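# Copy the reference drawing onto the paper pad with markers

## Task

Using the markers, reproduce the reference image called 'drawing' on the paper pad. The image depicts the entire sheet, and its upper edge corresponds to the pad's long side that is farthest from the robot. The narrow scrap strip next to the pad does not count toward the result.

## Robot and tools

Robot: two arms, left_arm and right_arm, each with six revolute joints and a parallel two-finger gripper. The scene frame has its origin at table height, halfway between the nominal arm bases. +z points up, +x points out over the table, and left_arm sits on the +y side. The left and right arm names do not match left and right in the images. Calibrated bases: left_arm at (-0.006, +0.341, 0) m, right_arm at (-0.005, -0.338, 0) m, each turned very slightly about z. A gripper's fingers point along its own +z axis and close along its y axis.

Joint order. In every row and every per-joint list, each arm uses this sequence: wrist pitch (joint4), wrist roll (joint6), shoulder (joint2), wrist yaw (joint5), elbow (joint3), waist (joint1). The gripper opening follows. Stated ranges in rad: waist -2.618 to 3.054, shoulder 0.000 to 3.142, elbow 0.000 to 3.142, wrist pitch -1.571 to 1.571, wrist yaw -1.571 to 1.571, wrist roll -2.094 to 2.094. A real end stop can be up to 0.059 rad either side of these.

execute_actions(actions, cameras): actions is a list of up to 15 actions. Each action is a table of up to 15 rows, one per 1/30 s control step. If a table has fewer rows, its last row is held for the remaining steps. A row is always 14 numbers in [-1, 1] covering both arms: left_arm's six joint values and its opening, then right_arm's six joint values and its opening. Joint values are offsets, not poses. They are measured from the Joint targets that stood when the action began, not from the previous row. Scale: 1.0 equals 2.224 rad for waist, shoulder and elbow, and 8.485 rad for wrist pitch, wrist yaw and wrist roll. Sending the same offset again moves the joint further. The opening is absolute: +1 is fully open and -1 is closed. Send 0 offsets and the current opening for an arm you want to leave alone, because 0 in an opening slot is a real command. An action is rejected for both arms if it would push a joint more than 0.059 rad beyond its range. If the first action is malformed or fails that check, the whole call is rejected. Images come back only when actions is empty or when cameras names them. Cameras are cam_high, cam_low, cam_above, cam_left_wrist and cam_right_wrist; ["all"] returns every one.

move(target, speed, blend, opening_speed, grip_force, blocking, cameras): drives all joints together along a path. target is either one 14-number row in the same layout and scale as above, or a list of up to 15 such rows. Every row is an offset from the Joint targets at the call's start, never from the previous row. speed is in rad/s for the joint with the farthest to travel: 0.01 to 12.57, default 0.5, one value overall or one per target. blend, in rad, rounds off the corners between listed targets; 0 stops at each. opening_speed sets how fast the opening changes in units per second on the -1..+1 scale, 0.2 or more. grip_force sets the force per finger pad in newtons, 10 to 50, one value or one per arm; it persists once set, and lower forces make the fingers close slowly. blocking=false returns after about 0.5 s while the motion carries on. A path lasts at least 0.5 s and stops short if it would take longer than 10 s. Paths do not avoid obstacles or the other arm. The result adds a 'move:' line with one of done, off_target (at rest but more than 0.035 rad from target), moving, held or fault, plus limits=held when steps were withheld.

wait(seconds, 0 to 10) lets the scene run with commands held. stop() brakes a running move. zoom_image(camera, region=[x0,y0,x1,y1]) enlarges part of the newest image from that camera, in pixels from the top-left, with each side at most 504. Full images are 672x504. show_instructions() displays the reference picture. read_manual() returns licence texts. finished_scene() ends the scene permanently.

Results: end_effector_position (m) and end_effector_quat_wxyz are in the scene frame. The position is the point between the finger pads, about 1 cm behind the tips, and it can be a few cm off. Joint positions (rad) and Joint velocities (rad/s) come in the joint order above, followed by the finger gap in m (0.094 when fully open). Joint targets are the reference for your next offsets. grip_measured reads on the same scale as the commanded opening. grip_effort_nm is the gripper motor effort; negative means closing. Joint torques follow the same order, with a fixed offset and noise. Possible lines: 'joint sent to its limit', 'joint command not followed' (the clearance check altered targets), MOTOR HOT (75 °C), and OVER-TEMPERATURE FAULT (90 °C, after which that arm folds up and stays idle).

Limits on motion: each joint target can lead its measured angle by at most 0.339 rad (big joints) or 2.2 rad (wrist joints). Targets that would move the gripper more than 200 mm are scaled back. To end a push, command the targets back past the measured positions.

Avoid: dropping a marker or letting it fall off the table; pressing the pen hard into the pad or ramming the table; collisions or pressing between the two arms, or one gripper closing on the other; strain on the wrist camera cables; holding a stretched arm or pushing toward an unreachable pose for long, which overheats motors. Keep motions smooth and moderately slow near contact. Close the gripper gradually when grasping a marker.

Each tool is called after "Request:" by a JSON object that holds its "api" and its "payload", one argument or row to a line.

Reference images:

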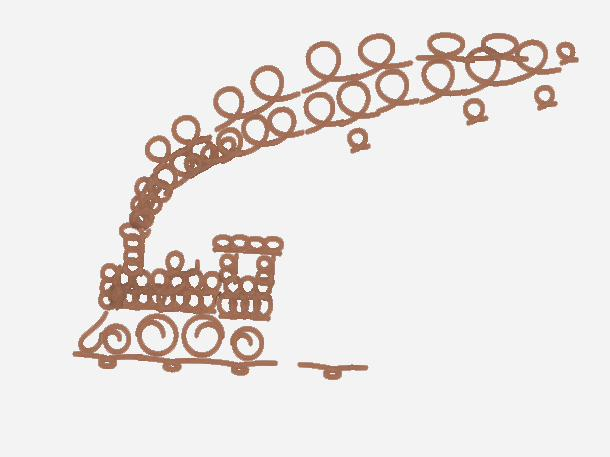

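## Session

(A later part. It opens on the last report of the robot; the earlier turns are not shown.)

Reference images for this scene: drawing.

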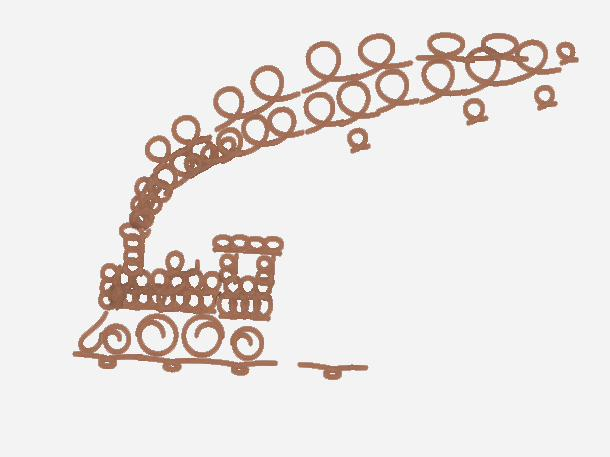

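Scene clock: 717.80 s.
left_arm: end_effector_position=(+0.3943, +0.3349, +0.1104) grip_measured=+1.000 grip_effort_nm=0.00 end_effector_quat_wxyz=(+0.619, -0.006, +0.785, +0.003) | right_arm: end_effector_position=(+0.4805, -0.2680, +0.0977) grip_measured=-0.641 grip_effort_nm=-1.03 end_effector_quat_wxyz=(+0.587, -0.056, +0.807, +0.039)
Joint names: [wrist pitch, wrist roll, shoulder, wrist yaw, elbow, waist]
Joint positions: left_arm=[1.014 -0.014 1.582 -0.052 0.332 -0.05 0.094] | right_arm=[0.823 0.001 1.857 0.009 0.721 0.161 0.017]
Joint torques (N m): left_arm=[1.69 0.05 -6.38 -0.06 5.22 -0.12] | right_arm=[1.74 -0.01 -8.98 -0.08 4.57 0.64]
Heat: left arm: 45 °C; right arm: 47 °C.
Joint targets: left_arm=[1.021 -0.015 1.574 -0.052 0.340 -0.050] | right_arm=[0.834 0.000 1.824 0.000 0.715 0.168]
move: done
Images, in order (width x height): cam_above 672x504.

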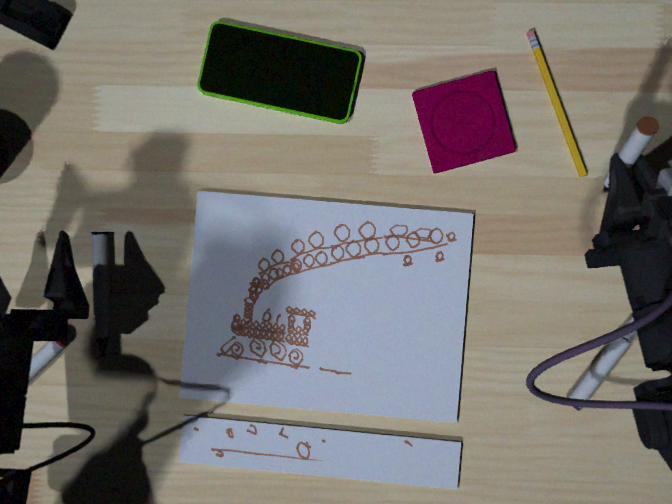

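Request:
{"api": "move", "payload": {
  "target": [
    [0,0,0,0,0,0,1,0,0,0.074644,0,0.082821,0.234393,-1],
    [0,0,0,0,0,0,1,0,0,0.074644,0,0.082821,0.253893,-1],
    [0,0,0,0,0,0,1,0,0,0.093644,0,0.088921,0.253893,-1],
    [0,0,0,0,0,0,1,0,0,0.075533,0,0.069591,0.261737,-1],
    [0,0,0,0,0,0,1,0,0,0.072706,0,0.065866,0.263676,-1],
    [0,0,0,0,0,0,1,0,0,0.068704,0,0.060592,0.253676,-1],
    [0,0,0,0,0,0,1,0,0,0.065877,0,0.056867,0.251737,-1],
    [0,0,0,0,0,0,1,0,0,0.085188,0,0.076197,0.248993,-1],
    [0,0,0,0,0,0,1,0,0,0.087615,0,0.079922,0.247054,-1],
    [0,0,0,0,0,0,1,0,0,0.090817,0,0.085196,0.257054,-1],
    [0,0,0,0,0,0,1,0,0,0.093644,0,0.088921,0.258993,-1],
    [0,0,0,0,0,0,1,0,0,0.075533,0,0.069591,0.261737,-1],
    [0,0,0,0,0,0,1,0,0,0.057733,0,0.063891,0.261737,-1]
  ],
  "speed": [1.0,0.1,0.1,0.12,0.04,0.06,0.04,0.12,0.04,0.06,0.04,0.12,0.25],
  "blend": [0.002,0.002,0,0.002,0.002,0.002,0.002,0.002,0.002,0.002,0.002,0.002,0],
  "cameras": []
}}

Request:
{"api": "move", "payload": {
  "target": [
    [0,0,0,0,0,0,1,0,0,-0.007689,0,-0.009048,0.002056,-1],
    [0,0,0,0,0,0,1,0,0,0.010358,0,0.010282,0.002056,-1],
    [0,0,0,0,0,0,1,0,0,0.029358,0,0.016382,0.002056,-1],
    [0,0,0,0,0,0,1,0,0,0.011311,0,-0.002948,-0.005644,-1],
    [0,0,0,0,0,0,1,0,0,0.006158,0,-0.010034,-0.012195,-1],
    [0,0,0,0,0,0,1,0,0,-0.011642,0,-0.015734,-0.012195,-1]
  ],
  "speed": [0.15,0.12,0.1,0.15,0.06,0.25],
  "blend": [0.002,0.002,0,0.003,0.002,0],
  "cameras": []
}}

Request:
{"api": "move", "payload": {
  "target": [0,0,0,0,0,0,1,0,0,-0.01,0,0,-0.22,-1],
  "speed": 1.0,
  "cameras": ["cam_above"]
}}

Request:
{"api": "zoom_image", "payload": {
  "camera": "cam_above",
  "region": [190, 180, 490, 405]
}}

Request:
{"api": "zoom_image", "payload": {
  "camera": "cam_above",
  "region": [200, 290, 370, 400]
}}

Scene clock: 724.83 s.
left_arm: end_effector_position=(+0.3943, +0.3349, +0.1104) grip_measured=+1.000 grip_effort_nm=0.00 end_effector_quat_wxyz=(+0.619, -0.006, +0.785, +0.003) | right_arm: end_effector_position=(+0.3870, +0.0123, +0.0914) grip_measured=-0.641 grip_effort_nm=-1.03 end_effector_quat_wxyz=(+0.554, -0.286, +0.752, +0.212)
Joint names: [wrist pitch, wrist roll, shoulder, wrist yaw, elbow, waist]
Joint positions: left_arm=[1.014 -0.014 1.582 -0.052 0.332 -0.05 0.094] | right_arm=[0.823 0.001 1.985 -0.001 0.863 0.744 0.017]
Joint torques (N m): left_arm=[1.68 0.06 -6.48 -0.02 5.19 -0.1] | right_arm=[1.73 -0.01 -9.88 0.01 4.57 0.51]
Heat: left arm: 45 °C; right arm: 47 °C.
Joint targets: left_arm=[1.021 -0.015 1.574 -0.052 0.340 -0.050] | right_arm=[0.833 0.000 1.952 0.000 0.857 0.750]
move: done
No camera images: "cameras" was empty.

Scene clock: 727.17 s.
left_arm: end_effector_position=(+0.3943, +0.3349, +0.1104) grip_measured=+1.000 grip_effort_nm=0.00 end_effector_quat_wxyz=(+0.619, -0.006, +0.785, +0.003) | right_arm: end_effector_position=(+0.3856, +0.0008, +0.0909) grip_measured=-0.641 grip_effort_nm=-1.03 end_effector_quat_wxyz=(+0.553, -0.282, +0.756, +0.207)
Joint names: [wrist pitch, wrist roll, shoulder, wrist yaw, elbow, waist]
Joint positions: left_arm=[1.014 -0.014 1.582 -0.052 0.332 -0.05 0.094] | right_arm=[0.823 0.001 1.959 -0.001 0.828 0.729 0.017]
Joint torques (N m): left_arm=[1.64 0.05 -6.37 -0.02 5.23 -0.03] | right_arm=[1.72 -0.01 -9.62 0.01 4.55 -0.49]
Heat: left arm: 45 °C; right arm: 47 °C.
Joint targets: left_arm=[1.021 -0.015 1.574 -0.052 0.340 -0.050] | right_arm=[0.834 0.000 1.926 0.000 0.822 0.723]
move: done
No camera images: "cameras" was empty.

Scene clock: 728.23 s.
left_arm: end_effector_position=(+0.3943, +0.3349, +0.1104) grip_measured=+1.000 grip_effort_nm=0.00 end_effector_quat_wxyz=(+0.619, -0.006, +0.785, +0.003) | right_arm: end_effector_position=(+0.5014, -0.2304, +0.1004) grip_measured=-0.641 grip_effort_nm=-1.03 end_effector_quat_wxyz=(+0.595, -0.081, +0.797, +0.060)
Joint names: [wrist pitch, wrist roll, shoulder, wrist yaw, elbow, waist]
Joint positions: left_arm=[1.014 -0.014 1.582 -0.052 0.332 -0.05 0.094] | right_arm=[0.823 0.001 1.94 0.01 0.828 0.228 0.017]
Joint torques (N m): left_arm=[1.61 0.05 -6.52 -0.05 5.22 -0.13] | right_arm=[1.74 -0.01 -9.87 -0.1 4.68 0.51]
Heat: left arm: 45 °C; right arm: 47 °C.
Joint targets: left_arm=[1.021 -0.015 1.574 -0.052 0.340 -0.050] | right_arm=[0.834 0.000 1.904 -0.001 0.822 0.234]
move: off_target (right_arm); right_arm: the shoulder is farthest, 0.036 rad from its target
Images, in order (width x height): cam_above 672x504.

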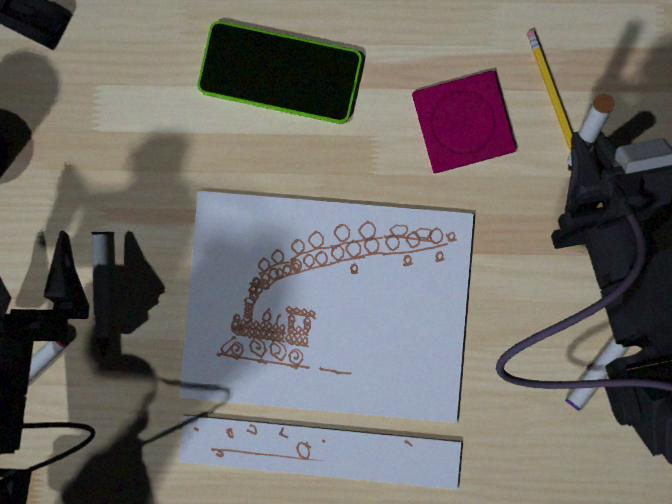

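Scaled by 1.680 from the camera's 672x504 image, which has a finer 960x720 frame.

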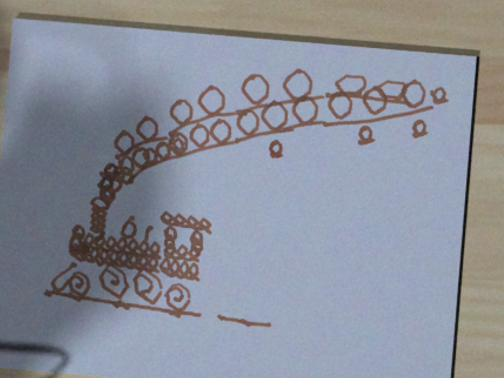

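Scaled by 2.965 from the camera's 672x504 image, which has a finer 960x720 frame.

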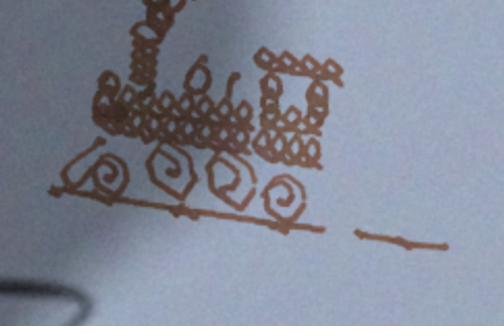

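Request:
{"api": "move", "payload": {
  "target": [
    [0,0,0,0,0,0,1,0,0,0.086592,0,0.099699,0.347271,-1],
    [0,0,0,0,0,0,1,0,0,0.086592,0,0.099699,0.366771,-1],
    [0,0,0,0,0,0,1,0,0,0.105592,0,0.105799,0.366771,-1],
    [0,0,0,0,0,0,1,0,0,0.085692,0,0.086469,0.372859,-1],
    [0,0,0,0,0,0,1,0,0,0.084381,0,0.084668,0.373468,-1],
    [0,0,0,0,0,0,1,0,0,0.082252,0,0.081744,0.363468,-1],
    [0,0,0,0,0,0,1,0,0,0.077510,0,0.075229,0.361267,-1],
    [0,0,0,0,0,0,1,0,0,0.098610,0,0.094559,0.360279,-1],
    [0,0,0,0,0,0,1,0,0,0.099521,0,0.096360,0.359670,-1],
    [0,0,0,0,0,0,1,0,0,0.100850,0,0.099284,0.369670,-1],
    [0,0,0,0,0,0,1,0,0,0.105592,0,0.105799,0.371871,-1],
    [0,0,0,0,0,0,1,0,0,0.085692,0,0.086469,0.372859,-1],
    [0,0,0,0,0,0,1,0,0,0.067892,0,0.080769,0.372859,-1]
  ],
  "speed": [1.0,0.1,0.1,0.12,0.04,0.06,0.04,0.12,0.04,0.06,0.04,0.12,0.25],
  "blend": [0.002,0.002,0,0.002,0.002,0.002,0.002,0.002,0.002,0.002,0.002,0.002,0],
  "cameras": []
}}

Request:
{"api": "move", "payload": {
  "target": [
    [0,0,0,0,0,0,1,0,0,-0.038392,0,-0.052891,-0.016870,-1],
    [0,0,0,0,0,0,1,0,0,-0.019908,0,-0.033561,-0.016870,-1],
    [0,0,0,0,0,0,1,0,0,-0.000908,0,-0.027461,-0.016870,-1],
    [0,0,0,0,0,0,1,0,0,-0.019392,0,-0.046791,-0.010725,-1],
    [0,0,0,0,0,0,1,0,0,-0.020701,0,-0.048529,-0.010081,-1],
    [0,0,0,0,0,0,1,0,0,-0.022824,0,-0.051350,-0.020081,-1],
    [0,0,0,0,0,0,1,0,0,-0.027556,0,-0.057637,-0.022410,-1],
    [0,0,0,0,0,0,1,0,0,-0.007872,0,-0.038307,-0.023455,-1],
    [0,0,0,0,0,0,1,0,0,-0.006963,0,-0.036569,-0.024099,-1],
    [0,0,0,0,0,0,1,0,0,-0.005640,0,-0.033748,-0.014099,-1],
    [0,0,0,0,0,0,1,0,0,-0.000908,0,-0.027461,-0.011770,-1],
    [0,0,0,0,0,0,1,0,0,-0.019392,0,-0.046791,-0.010725,-1],
    [0,0,0,0,0,0,1,0,0,-0.037192,0,-0.052491,-0.010725,-1]
  ],
  "speed": [0.25,0.12,0.1,0.12,0.04,0.06,0.04,0.12,0.04,0.06,0.04,0.12,0.25],
  "blend": [0.002,0.002,0,0.002,0.002,0.002,0.002,0.002,0.002,0.002,0.002,0.002,0],
  "cameras": []
}}

Request:
{"api": "move", "payload": {
  "target": [
    [0,0,0,0,0,0,1,0,0,-0.039701,0,-0.052889,-0.018931,-1],
    [0,0,0,0,0,0,1,0,0,-0.022678,0,-0.033559,-0.018931,-1],
    [0,0,0,0,0,0,1,0,0,-0.003678,0,-0.027459,-0.018931,-1],
    [0,0,0,0,0,0,1,0,0,-0.020701,0,-0.046789,-0.012719,-1],
    [0,0,0,0,0,0,1,0,0,-0.022029,0,-0.048484,-0.012033,-1],
    [0,0,0,0,0,0,1,0,0,-0.024183,0,-0.051237,-0.022033,-1],
    [0,0,0,0,0,0,1,0,0,-0.028985,0,-0.057369,-0.024511,-1],
    [0,0,0,0,0,0,1,0,0,-0.010762,0,-0.038039,-0.025623,-1],
    [0,0,0,0,0,0,1,0,0,-0.009834,0,-0.036344,-0.026309,-1],
    [0,0,0,0,0,0,1,0,0,-0.008480,0,-0.033591,-0.016309,-1],
    [0,0,0,0,0,0,1,0,0,-0.003678,0,-0.027459,-0.013831,-1],
    [0,0,0,0,0,0,1,0,0,-0.020701,0,-0.046789,-0.012719,-1],
    [0,0,0,0,0,0,1,0,0,-0.038501,0,-0.052489,-0.012719,-1]
  ],
  "speed": [0.25,0.12,0.1,0.12,0.04,0.06,0.04,0.12,0.04,0.06,0.04,0.12,0.25],
  "blend": [0.002,0.002,0,0.002,0.002,0.002,0.002,0.002,0.002,0.002,0.002,0.002,0],
  "cameras": []
}}

Request:
{"api": "move", "payload": {
  "target": [
    [0,0,0,0,0,0,1,0,0,-0.052713,0,-0.067254,-0.027359,-1],
    [0,0,0,0,0,0,1,0,0,-0.037590,0,-0.047924,-0.027359,-1],
    [0,0,0,0,0,0,1,0,0,-0.018590,0,-0.041824,-0.027359,-1],
    [0,0,0,0,0,0,1,0,0,-0.033713,0,-0.061154,-0.020970,-1],
    [0,0,0,0,0,0,1,0,0,-0.035059,0,-0.062774,-0.020176,-1],
    [0,0,0,0,0,0,1,0,0,-0.037244,0,-0.065404,-0.030176,-1],
    [0,0,0,0,0,0,1,0,0,-0.042113,0,-0.071264,-0.033047,-1],
    [0,0,0,0,0,0,1,0,0,-0.025790,0,-0.051934,-0.034336,-1],
    [0,0,0,0,0,0,1,0,0,-0.024844,0,-0.050314,-0.035130,-1],
    [0,0,0,0,0,0,1,0,0,-0.023459,0,-0.047684,-0.025130,-1],
    [0,0,0,0,0,0,1,0,0,-0.018590,0,-0.041824,-0.022259,-1],
    [0,0,0,0,0,0,1,0,0,-0.033713,0,-0.061154,-0.020970,-1],
    [0,0,0,0,0,0,1,0,0,-0.051513,0,-0.066854,-0.020970,-1]
  ],
  "speed": [0.25,0.12,0.1,0.12,0.04,0.06,0.04,0.12,0.04,0.06,0.04,0.12,0.25],
  "blend": [0.002,0.002,0,0.002,0.002,0.002,0.002,0.002,0.002,0.002,0.002,0.002,0],
  "cameras": []
}}

Request:
{"api": "move", "payload": {
  "target": [0,0,0,0,0,0,1,0,0,-0.02,0,0,-0.33,-1],
  "speed": 1.0,
  "cameras": ["cam_above","cam_high","cam_low","cam_right_wrist"]
}}

Request:
{"api": "zoom_image", "payload": {
  "camera": "cam_above",
  "region": [190, 180, 490, 405]
}}

Request:
{"api": "zoom_image", "payload": {
  "camera": "cam_above",
  "region": [200, 290, 370, 400]
}}

Scene clock: 740.33 s.
left_arm: end_effector_position=(+0.3943, +0.3349, +0.1104) grip_measured=+1.000 grip_effort_nm=0.00 end_effector_quat_wxyz=(+0.619, -0.006, +0.785, +0.003) | right_arm: end_effector_position=(+0.2777, +0.1462, +0.0945) grip_measured=-0.641 grip_effort_nm=-1.03 end_effector_quat_wxyz=(+0.528, -0.394, +0.688, +0.303)
Joint names: [wrist pitch, wrist roll, shoulder, wrist yaw, elbow, waist]
Joint positions: left_arm=[1.014 -0.014 1.582 -0.052 0.332 -0.05 0.094] | right_arm=[0.822 0.001 2.091 -0.001 1.007 1.057 0.017]
Joint torques (N m): left_arm=[1.66 0.05 -6.41 -0.03 5.2 -0.08] | right_arm=[1.74 -0.01 -10.93 0.02 4.82 0.55]
Heat: left arm: 45 °C; right arm: 48 °C.
Joint targets: left_arm=[1.021 -0.015 1.574 -0.052 0.340 -0.050] | right_arm=[0.833 0.000 2.055 0.000 1.002 1.063]
move: off_target (right_arm); right_arm: the shoulder is farthest, 0.036 rad from its target
No camera images: "cameras" was empty.

Scene clock: 745.23 s.
left_arm: end_effector_position=(+0.3943, +0.3349, +0.1104) grip_measured=+1.000 grip_effort_nm=0.00 end_effector_quat_wxyz=(+0.619, -0.006, +0.785, +0.003) | right_arm: end_effector_position=(+0.2745, +0.1152, +0.0919) grip_measured=-0.641 grip_effort_nm=-1.03 end_effector_quat_wxyz=(+0.521, -0.391, +0.701, +0.291)
Joint names: [wrist pitch, wrist roll, shoulder, wrist yaw, elbow, waist]
Joint positions: left_arm=[1.014 -0.014 1.582 -0.052 0.332 -0.05 0.094] | right_arm=[0.822 0.001 2.006 -0.001 0.89 1.033 0.017]
Joint torques (N m): left_arm=[1.67 0.03 -6.45 -0.03 5.2 -0.13] | right_arm=[1.75 -0.01 -10.13 0.01 4.7 0.55]
Heat: left arm: 45 °C; right arm: 48 °C.
Joint targets: left_arm=[1.021 -0.015 1.574 -0.052 0.340 -0.050] | right_arm=[0.833 0.000 1.972 0.000 0.885 1.039]
move: done; blend cut to 0.0019 rad at target 4, 0.0019 rad at target 5, 0.0019 rad at target 8, 0.0019 rad at target 9
No camera images: "cameras" was empty.

Scene clock: 750.07 s.
left_arm: end_effector_position=(+0.3943, +0.3349, +0.1104) grip_measured=+1.000 grip_effort_nm=0.00 end_effector_quat_wxyz=(+0.619, -0.006, +0.785, +0.003) | right_arm: end_effector_position=(+0.2711, +0.0827, +0.0893) grip_measured=-0.641 grip_effort_nm=-1.03 end_effector_quat_wxyz=(+0.515, -0.385, +0.714, +0.278)
Joint names: [wrist pitch, wrist roll, shoulder, wrist yaw, elbow, waist]
Joint positions: left_arm=[1.014 -0.014 1.582 -0.052 0.332 -0.05 0.094] | right_arm=[0.823 0.001 1.918 -0.001 0.774 1.004 0.017]
Joint torques (N m): left_arm=[1.67 0.04 -6.32 -0.06 5.05 -0.16] | right_arm=[1.74 -0.01 -9.25 0.01 4.57 0.54]
Heat: left arm: 45 °C; right arm: 48 °C.
Joint targets: left_arm=[1.021 -0.015 1.574 -0.052 0.340 -0.050] | right_arm=[0.834 0.000 1.887 0.000 0.768 1.011]
move: done; blend cut to 0.0019 rad at target 4, 0.0019 rad at target 5, 0.0019 rad at target 8, 0.0019 rad at target 9
No camera images: "cameras" was empty.

Scene clock: 755.00 s.
left_arm: end_effector_position=(+0.3943, +0.3349, +0.1104) grip_measured=+1.000 grip_effort_nm=0.00 end_effector_quat_wxyz=(+0.619, -0.006, +0.785, +0.003) | right_arm: end_effector_position=(+0.2679, +0.0384, +0.0864) grip_measured=-0.641 grip_effort_nm=-1.03 end_effector_quat_wxyz=(+0.510, -0.372, +0.731, +0.260)
Joint names: [wrist pitch, wrist roll, shoulder, wrist yaw, elbow, waist]
Joint positions: left_arm=[1.014 -0.014 1.582 -0.052 0.332 -0.05 0.094] | right_arm=[0.823 0.001 1.801 0 0.626 0.958 0.017]
Joint torques (N m): left_arm=[1.69 0.04 -6.41 -0.03 5.22 -0.02] | right_arm=[1.72 -0.01 -8.03 0 4.29 0.57]
Heat: left arm: 45 °C; right arm: 48 °C.
Joint targets: left_arm=[1.021 -0.015 1.574 -0.052 0.340 -0.050] | right_arm=[0.833 0.000 1.772 0.000 0.620 0.965]
move: done; blend cut to 0.0018 rad at target 4, 0.0018 rad at target 5, 0.0018 rad at target 8, 0.0018 rad at target 9
No camera images: "cameras" was empty.

Scene clock: 756.23 s.
left_arm: end_effector_position=(+0.3943, +0.3349, +0.1104) grip_measured=+1.000 grip_effort_nm=0.00 end_effector_quat_wxyz=(+0.619, -0.006, +0.785, +0.003) | right_arm: end_effector_position=(+0.4512, -0.2424, +0.1053) grip_measured=-0.641 grip_effort_nm=-1.03 end_effector_quat_wxyz=(+0.587, -0.081, +0.803, +0.058)
Joint names: [wrist pitch, wrist roll, shoulder, wrist yaw, elbow, waist]
Joint positions: left_arm=[1.014 -0.014 1.582 -0.052 0.332 -0.05 0.094] | right_arm=[0.823 0.001 1.758 0.008 0.626 0.225 0.017]
Joint torques (N m): left_arm=[1.66 0.01 -6.37 -0.05 5.18 -0.01] | right_arm=[1.73 -0.01 -8.08 -0.08 4.57 0.46]
Heat: left arm: 45 °C; right arm: 48 °C.
Joint targets: left_arm=[1.021 -0.015 1.574 -0.052 0.340 -0.050] | right_arm=[0.833 0.000 1.727 0.000 0.620 0.231]
move: done
Images, in order (width x height): cam_high 672x504, cam_low 672x504, cam_above 672x504, cam_right_wrist 672x504.

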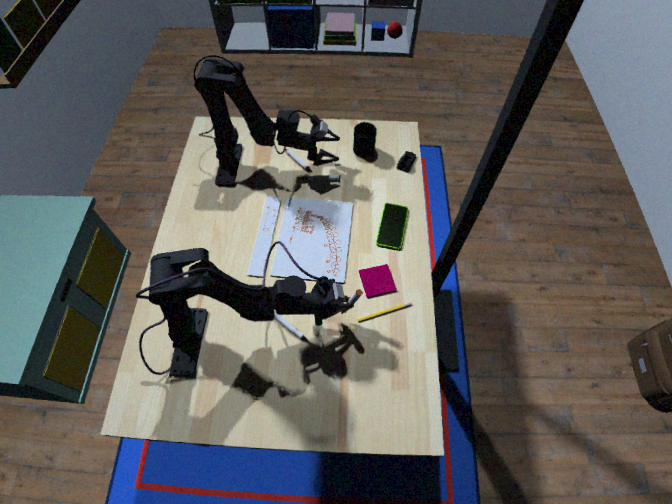

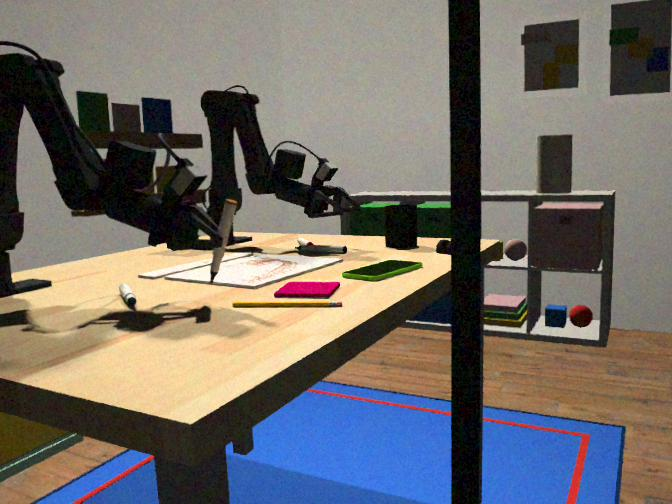

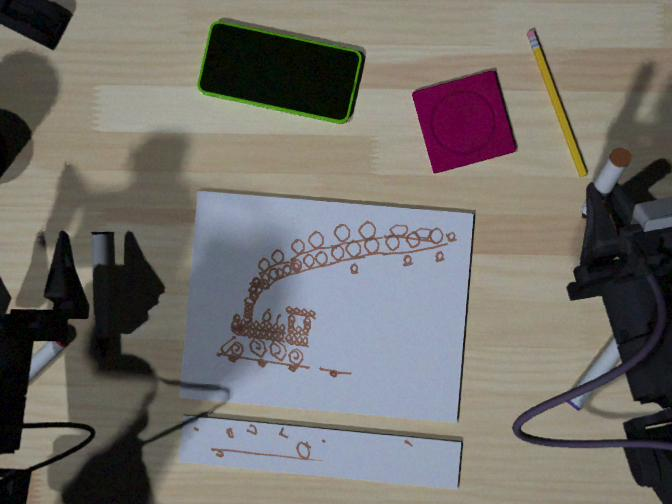

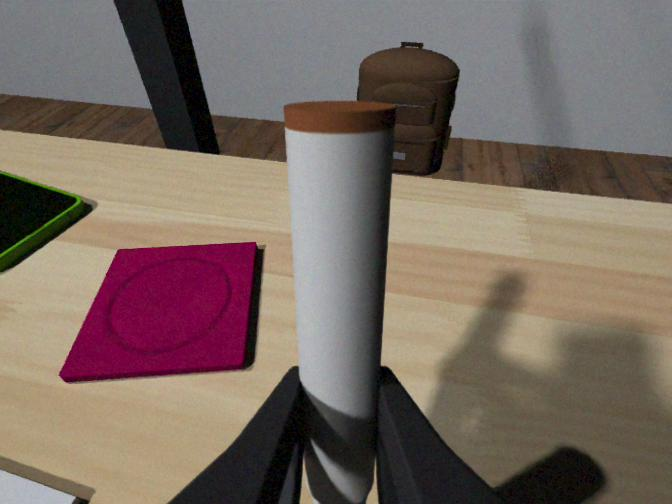

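Scaled by 1.680 from the camera's 672x504 image, which has a finer 960x720 frame.

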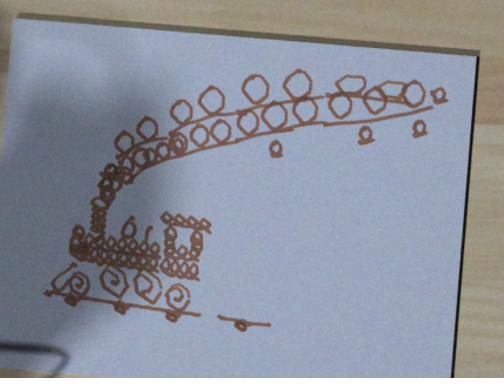

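Scaled by 2.965 from the camera's 672x504 image, which has a finer 960x720 frame.

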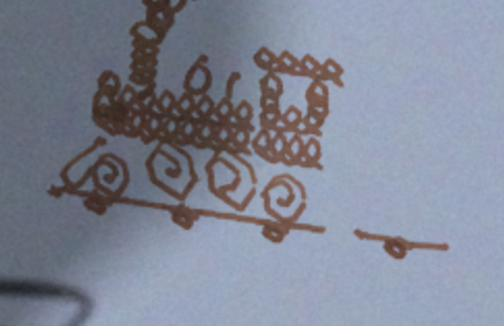

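Request:
{"api": "zoom_image", "payload": {
  "camera": "cam_above",
  "region": [210, 215, 330, 305]
}}

Request:
{"api": "zoom_image", "payload": {
  "camera": "cam_above",
  "region": [210, 300, 330, 390]
}}

Request:
{"api": "show_instructions", "payload": {

}}

Scaled by 4.200 from the camera's 672x504 image, which has a finer 960x720 frame.

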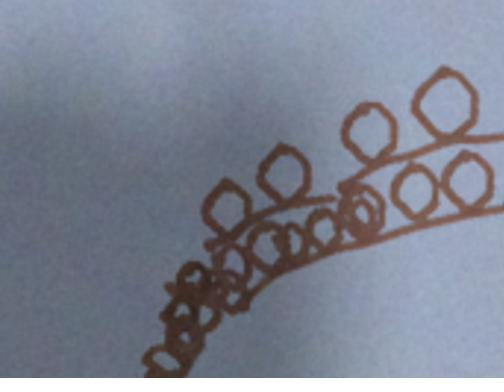

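Scaled by 4.200 from the camera's 672x504 image, which has a finer 960x720 frame.

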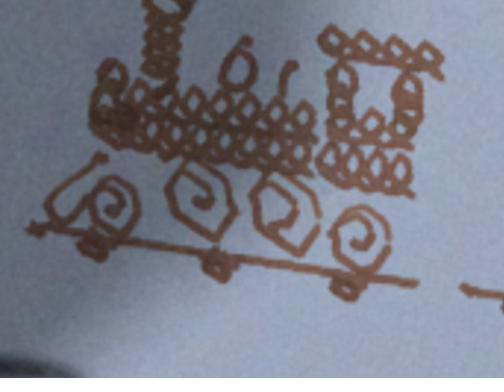

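Reference images for this scene: drawing.

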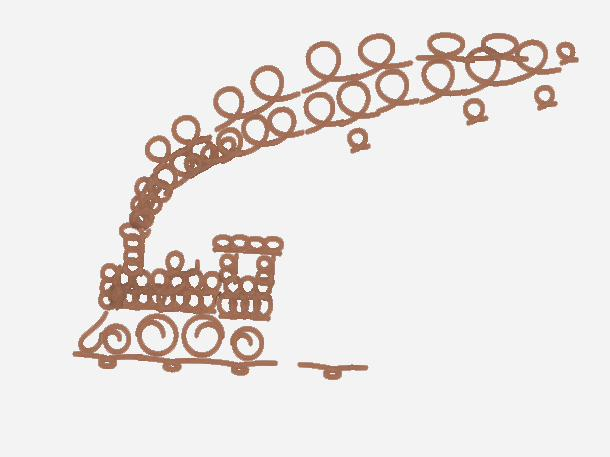

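Request:
{"api": "zoom_image", "payload": {
  "camera": "cam_above",
  "region": [275, 300, 325, 350]
}}

Request:
{"api": "zoom_image", "payload": {
  "camera": "cam_above",
  "region": [225, 300, 290, 350]
}}

Scaled by 10.080 from the camera's 672x504 image, which has a finer 960x720 frame.

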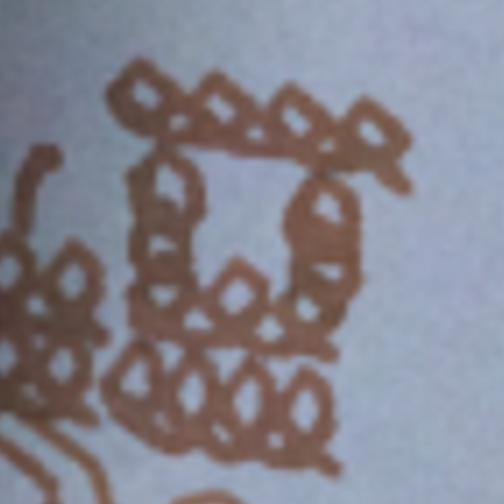

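Scaled by 7.754 from the camera's 672x504 image, which has a finer 960x720 frame.

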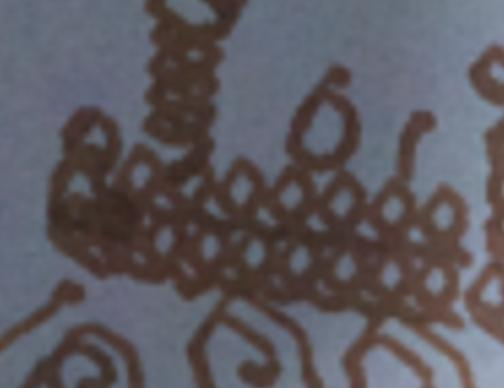

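Request:
{"api": "finished_scene", "payload": {
  "scene": 1
}}

The scene is finished.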